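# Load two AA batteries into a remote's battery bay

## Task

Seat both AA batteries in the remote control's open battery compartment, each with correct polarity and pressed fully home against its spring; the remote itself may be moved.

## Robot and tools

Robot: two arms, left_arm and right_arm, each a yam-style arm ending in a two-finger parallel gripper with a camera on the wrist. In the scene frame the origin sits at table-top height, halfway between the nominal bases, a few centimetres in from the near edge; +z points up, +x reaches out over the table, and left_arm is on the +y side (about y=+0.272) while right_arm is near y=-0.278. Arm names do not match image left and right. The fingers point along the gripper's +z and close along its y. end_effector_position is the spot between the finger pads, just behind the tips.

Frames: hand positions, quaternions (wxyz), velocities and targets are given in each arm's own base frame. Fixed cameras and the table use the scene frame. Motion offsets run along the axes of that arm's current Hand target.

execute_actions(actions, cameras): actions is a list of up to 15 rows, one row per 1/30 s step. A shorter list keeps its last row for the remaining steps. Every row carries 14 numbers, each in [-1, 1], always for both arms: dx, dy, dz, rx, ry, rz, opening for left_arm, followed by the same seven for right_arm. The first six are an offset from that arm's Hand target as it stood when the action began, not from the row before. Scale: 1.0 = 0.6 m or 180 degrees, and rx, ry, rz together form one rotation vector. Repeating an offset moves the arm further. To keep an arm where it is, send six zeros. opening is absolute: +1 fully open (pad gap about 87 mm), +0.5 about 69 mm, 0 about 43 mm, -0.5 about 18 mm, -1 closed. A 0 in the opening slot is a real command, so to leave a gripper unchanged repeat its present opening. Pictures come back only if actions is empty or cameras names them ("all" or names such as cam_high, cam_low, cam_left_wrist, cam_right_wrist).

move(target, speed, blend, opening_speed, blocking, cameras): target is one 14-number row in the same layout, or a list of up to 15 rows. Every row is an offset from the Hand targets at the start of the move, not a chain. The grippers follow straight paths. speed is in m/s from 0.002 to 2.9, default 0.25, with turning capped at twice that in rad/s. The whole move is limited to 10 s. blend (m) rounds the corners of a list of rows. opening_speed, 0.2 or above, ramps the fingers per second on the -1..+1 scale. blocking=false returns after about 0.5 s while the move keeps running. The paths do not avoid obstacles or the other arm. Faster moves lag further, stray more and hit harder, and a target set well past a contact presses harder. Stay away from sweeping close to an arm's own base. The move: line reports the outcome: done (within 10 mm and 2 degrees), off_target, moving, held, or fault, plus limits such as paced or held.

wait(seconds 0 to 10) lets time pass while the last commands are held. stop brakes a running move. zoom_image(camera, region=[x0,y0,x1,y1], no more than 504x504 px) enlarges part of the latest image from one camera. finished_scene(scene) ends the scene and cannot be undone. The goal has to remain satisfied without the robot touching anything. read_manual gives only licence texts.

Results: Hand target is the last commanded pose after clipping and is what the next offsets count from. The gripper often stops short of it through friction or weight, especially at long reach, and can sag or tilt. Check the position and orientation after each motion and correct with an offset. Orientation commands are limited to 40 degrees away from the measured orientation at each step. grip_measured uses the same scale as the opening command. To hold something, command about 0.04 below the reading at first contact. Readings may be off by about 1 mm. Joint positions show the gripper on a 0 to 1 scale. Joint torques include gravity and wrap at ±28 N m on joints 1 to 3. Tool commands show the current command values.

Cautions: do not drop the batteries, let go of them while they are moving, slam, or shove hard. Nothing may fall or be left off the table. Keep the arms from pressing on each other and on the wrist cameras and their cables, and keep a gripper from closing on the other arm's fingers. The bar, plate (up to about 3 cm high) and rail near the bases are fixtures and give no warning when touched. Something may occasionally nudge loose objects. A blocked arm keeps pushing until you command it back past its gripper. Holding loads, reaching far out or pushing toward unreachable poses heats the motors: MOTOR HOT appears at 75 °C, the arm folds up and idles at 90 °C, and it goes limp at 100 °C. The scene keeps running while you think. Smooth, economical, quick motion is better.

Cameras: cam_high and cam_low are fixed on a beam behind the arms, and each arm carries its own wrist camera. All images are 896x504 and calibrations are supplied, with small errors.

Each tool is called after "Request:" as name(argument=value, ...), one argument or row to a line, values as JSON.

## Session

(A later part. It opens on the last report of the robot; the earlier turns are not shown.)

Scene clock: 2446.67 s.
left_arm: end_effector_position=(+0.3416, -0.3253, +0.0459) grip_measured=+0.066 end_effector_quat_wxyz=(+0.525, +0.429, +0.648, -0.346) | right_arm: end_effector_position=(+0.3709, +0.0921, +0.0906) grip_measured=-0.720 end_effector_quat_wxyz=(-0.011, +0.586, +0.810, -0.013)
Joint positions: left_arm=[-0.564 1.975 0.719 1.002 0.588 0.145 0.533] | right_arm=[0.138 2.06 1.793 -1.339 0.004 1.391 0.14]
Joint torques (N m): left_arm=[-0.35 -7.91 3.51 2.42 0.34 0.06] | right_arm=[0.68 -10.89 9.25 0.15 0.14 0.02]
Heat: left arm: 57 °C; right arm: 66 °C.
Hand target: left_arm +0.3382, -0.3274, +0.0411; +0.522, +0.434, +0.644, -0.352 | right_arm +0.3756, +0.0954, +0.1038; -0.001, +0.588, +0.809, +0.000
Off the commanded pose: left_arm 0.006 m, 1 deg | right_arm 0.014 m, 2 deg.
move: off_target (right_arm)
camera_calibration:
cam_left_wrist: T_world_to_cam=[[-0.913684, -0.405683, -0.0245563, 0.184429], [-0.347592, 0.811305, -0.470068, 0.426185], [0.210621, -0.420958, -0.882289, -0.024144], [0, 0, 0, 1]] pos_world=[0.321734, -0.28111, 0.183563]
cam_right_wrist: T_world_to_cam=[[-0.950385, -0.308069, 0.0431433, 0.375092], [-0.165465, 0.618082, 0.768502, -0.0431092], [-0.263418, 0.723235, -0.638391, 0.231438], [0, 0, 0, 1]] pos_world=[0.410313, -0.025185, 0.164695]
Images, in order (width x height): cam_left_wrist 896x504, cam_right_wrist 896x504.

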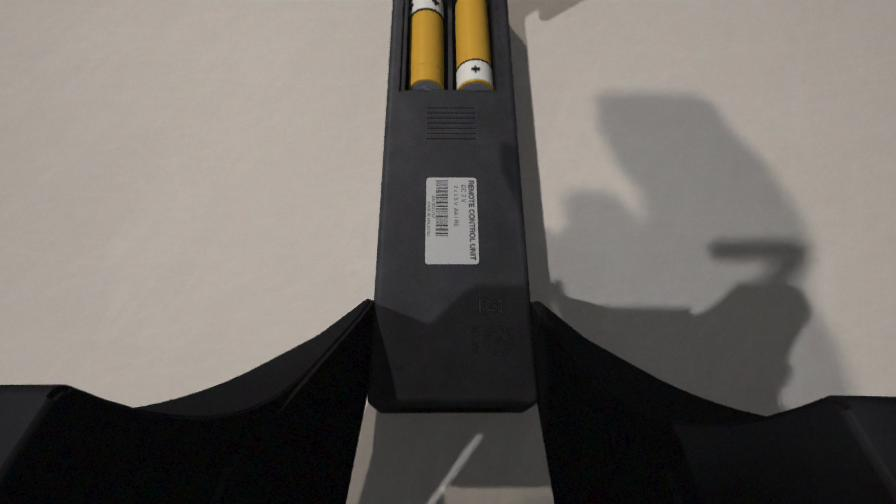

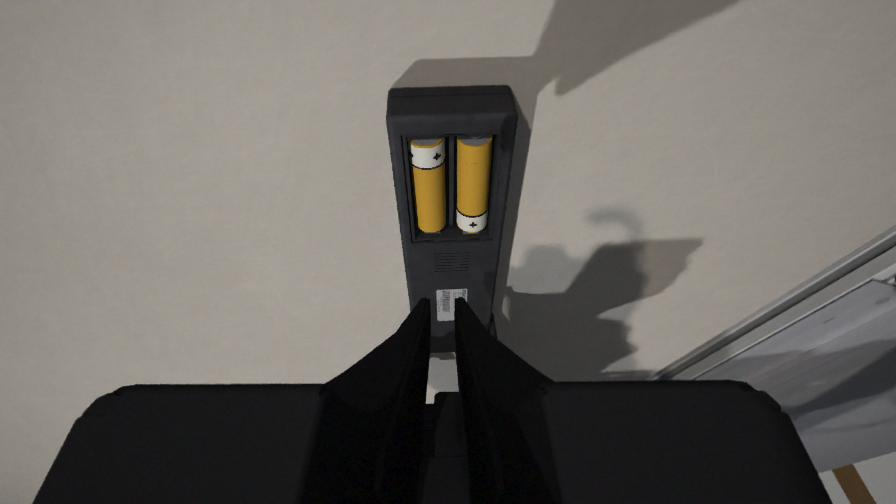

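Request:
move(
  target=[
    [0,0,0,0,0,0,0.4,0,0,-0.05,0,0,0,-0.72],
    [0,0,-0.2,0,0,0,0.4,-0.1,0,-0.05,0,0,0,-0.72],
  ],
  speed=0.15,
  opening_speed=0.6,
  cameras=["cam_right_wrist"],
)

Request:
zoom_image(
  camera="cam_right_wrist",
  region=[380, 100, 560, 260],
)

Scene clock: 2454.37 s.
left_arm: end_effector_position=(+0.2937, -0.2195, +0.0565) grip_measured=+0.400 end_effector_quat_wxyz=(+0.510, +0.424, +0.658, -0.356) | right_arm: end_effector_position=(+0.3906, +0.0387, +0.1300) grip_measured=-0.720 end_effector_quat_wxyz=(-0.003, +0.591, +0.807, -0.004)
Joint positions: left_arm=[-0.288 1.652 0.398 0.899 0.863 0.238 0.7] | right_arm=[-0.001 2.115 2.035 -1.5 0.003 1.262 0.14]
Joint torques (N m): left_arm=[0.4 -9.25 3.38 2.05 0.39 0.24] | right_arm=[0.09 -8.9 9.26 0.16 0.16 -0.14]
Heat: left arm: 57 °C; right arm: 66 °C.
Hand target: left_arm +0.2942, -0.2187, +0.0661; +0.522, +0.435, +0.644, -0.352 | right_arm +0.3941, +0.0383, +0.1338; -0.001, +0.588, +0.809, +0.000
Off the commanded pose: left_arm 0.010 m, 2 deg | right_arm 0.005 m, 1 deg.
move: done
camera_calibration:
cam_right_wrist: T_world_to_cam=[[-0.954269, -0.298359, 0.0187704, 0.380007], [-0.177544, 0.616132, 0.767372, -0.0321847], [-0.240518, 0.728947, -0.640927, 0.29162], [0, 0, 0, 1]] pos_world=[0.427054, -0.079367, 0.204472]
Images, in order (width x height): cam_right_wrist 896x504.

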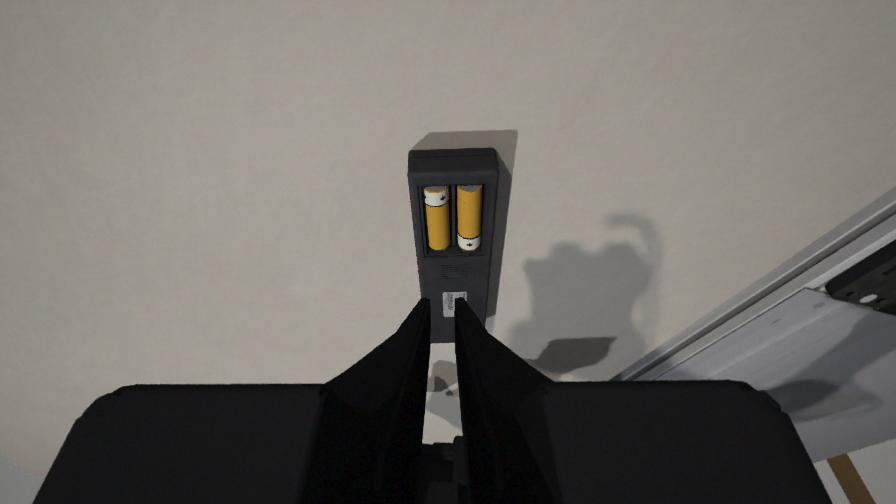

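Scaled by 2.800.

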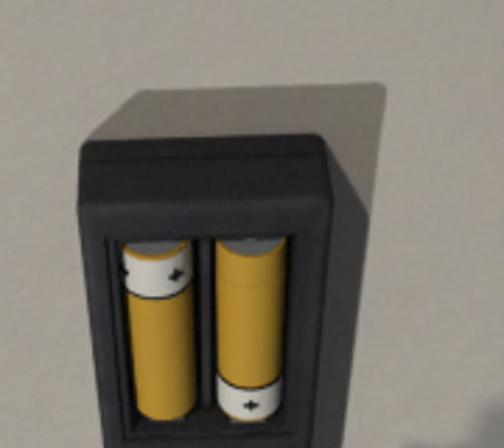

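Request:
move(
  target=[-0.1,0,-0.15,0,0,0,0.4,0.072,-0.292,0.02,0,0,0,-0.72],
  speed=0.2,
)

Request:
wait(
  seconds=10,
)

Request:
wait(
  seconds=10,
)

Request:
wait(
  seconds=10,
)

Request:
wait(
  seconds=10,
)

Scene clock: 2471.57 s.
left_arm: end_effector_position=(+0.2616, -0.1488, +0.1307) grip_measured=+0.400 end_effector_quat_wxyz=(+0.507, +0.420, +0.661, -0.359) | right_arm: end_effector_position=(+0.2136, +0.0262, +0.1214) grip_measured=-0.720 end_effector_quat_wxyz=(-0.007, +0.589, +0.808, -0.007)
Joint positions: left_arm=[0.007 1.138 0.478 0.1 1.128 0.465 0.7] | right_arm=[-0.057 1.416 1.162 -1.336 0.003 1.203 0.14]
Joint torques (N m): left_arm=[0.39 -4.21 7.09 1.75 0.55 0.28] | right_arm=[-0.31 -5.49 5.68 0.38 0.17 -0.14]
Heat: left arm: 57 °C; right arm: 65 °C.
Hand target: left_arm +0.2658, -0.1485, +0.1434; +0.522, +0.434, +0.644, -0.352 | right_arm +0.2142, +0.0254, +0.1219; -0.001, +0.588, +0.809, +0.000
Off the commanded pose: left_arm 0.013 m, 3 deg | right_arm 0.001 m, 1 deg.
move: off_target (left_arm)

Scene clock: 2481.57 s.
left_arm: end_effector_position=(+0.2615, -0.1488, +0.1307) grip_measured=+0.400 end_effector_quat_wxyz=(+0.507, +0.420, +0.661, -0.359) | right_arm: end_effector_position=(+0.2136, +0.0262, +0.1214) grip_measured=-0.720 end_effector_quat_wxyz=(-0.007, +0.589, +0.808, -0.007)
Joint positions: left_arm=[0.007 1.138 0.478 0.1 1.128 0.465 0.7] | right_arm=[-0.057 1.416 1.162 -1.336 0.003 1.203 0.14]
Joint torques (N m): left_arm=[0.39 -4.26 7.02 1.75 0.56 0.27] | right_arm=[-0.29 -5.49 5.7 0.39 0.15 -0.15]
Heat: left arm: 56 °C; right arm: 64 °C.
Hand target: left_arm +0.2658, -0.1485, +0.1434; +0.522, +0.434, +0.644, -0.352 | right_arm +0.2142, +0.0254, +0.1219; -0.001, +0.588, +0.809, +0.000
Tool commands: left_gripper/opening=+0.4 right_gripper/opening=-0.72
Off the commanded pose: left_arm 0.013 m, 3 deg | right_arm 0.001 m, 1 deg.
wait: 10.00 s; at rest by 0.17 s

Scene clock: 2491.57 s.
left_arm: end_effector_position=(+0.2615, -0.1488, +0.1307) grip_measured=+0.400 end_effector_quat_wxyz=(+0.507, +0.420, +0.661, -0.359) | right_arm: end_effector_position=(+0.2136, +0.0262, +0.1214) grip_measured=-0.720 end_effector_quat_wxyz=(-0.007, +0.589, +0.808, -0.007)
Joint positions: left_arm=[0.007 1.138 0.478 0.1 1.128 0.465 0.7] | right_arm=[-0.057 1.416 1.162 -1.336 0.003 1.203 0.14]
Joint torques (N m): left_arm=[0.39 -4.26 7.05 1.76 0.56 0.26] | right_arm=[-0.35 -5.5 5.74 0.38 0.17 -0.15]
Heat: left arm: 55 °C; right arm: 63 °C.
Hand target: left_arm +0.2658, -0.1485, +0.1434; +0.522, +0.434, +0.644, -0.352 | right_arm +0.2142, +0.0254, +0.1219; -0.001, +0.588, +0.809, +0.000
Tool commands: left_gripper/opening=+0.4 right_gripper/opening=-0.72
Off the commanded pose: left_arm 0.013 m, 3 deg | right_arm 0.001 m, 1 deg.
wait: 10.00 s; at rest by 0.17 s

Scene clock: 2501.57 s.
left_arm: end_effector_position=(+0.2615, -0.1488, +0.1307) grip_measured=+0.400 end_effector_quat_wxyz=(+0.507, +0.420, +0.661, -0.359) | right_arm: end_effector_position=(+0.2136, +0.0262, +0.1214) grip_measured=-0.720 end_effector_quat_wxyz=(-0.007, +0.589, +0.808, -0.007)
Joint positions: left_arm=[0.007 1.138 0.478 0.1 1.128 0.465 0.7] | right_arm=[-0.057 1.416 1.162 -1.336 0.003 1.203 0.14]
Joint torques (N m): left_arm=[0.4 -4.25 7.05 1.76 0.57 0.26] | right_arm=[-0.35 -5.5 5.67 0.4 0.15 -0.13]
Heat: left arm: 54 °C; right arm: 62 °C.
Hand target: left_arm +0.2658, -0.1485, +0.1434; +0.522, +0.434, +0.644, -0.352 | right_arm +0.2142, +0.0254, +0.1219; -0.001, +0.588, +0.809, +0.000
Tool commands: left_gripper/opening=+0.4 right_gripper/opening=-0.72
Off the commanded pose: left_arm 0.013 m, 3 deg | right_arm 0.001 m, 1 deg.
wait: 10.00 s; at rest by 0.17 s

Scene clock: 2511.57 s.
left_arm: end_effector_position=(+0.2615, -0.1488, +0.1307) grip_measured=+0.400 end_effector_quat_wxyz=(+0.507, +0.420, +0.661, -0.359) | right_arm: end_effector_position=(+0.2136, +0.0262, +0.1214) grip_measured=-0.720 end_effector_quat_wxyz=(-0.007, +0.589, +0.808, -0.007)
Joint positions: left_arm=[0.007 1.138 0.478 0.1 1.128 0.465 0.7] | right_arm=[-0.057 1.416 1.162 -1.336 0.003 1.203 0.14]
Joint torques (N m): left_arm=[0.39 -4.27 7.01 1.76 0.56 0.27] | right_arm=[-0.28 -5.5 5.67 0.38 0.15 -0.14]
Heat: left arm: 54 °C; right arm: 61 °C.
Hand target: left_arm +0.2658, -0.1485, +0.1434; +0.522, +0.434, +0.644, -0.352 | right_arm +0.2142, +0.0254, +0.1219; -0.001, +0.588, +0.809, +0.000
Tool commands: left_gripper/opening=+0.4 right_gripper/opening=-0.72
Off the commanded pose: left_arm 0.013 m, 3 deg | right_arm 0.001 m, 1 deg.
wait: 10.00 s; at rest by 0.17 s

Request:
finished_scene(
  scene=1,
)

The scene is finished: the task was done.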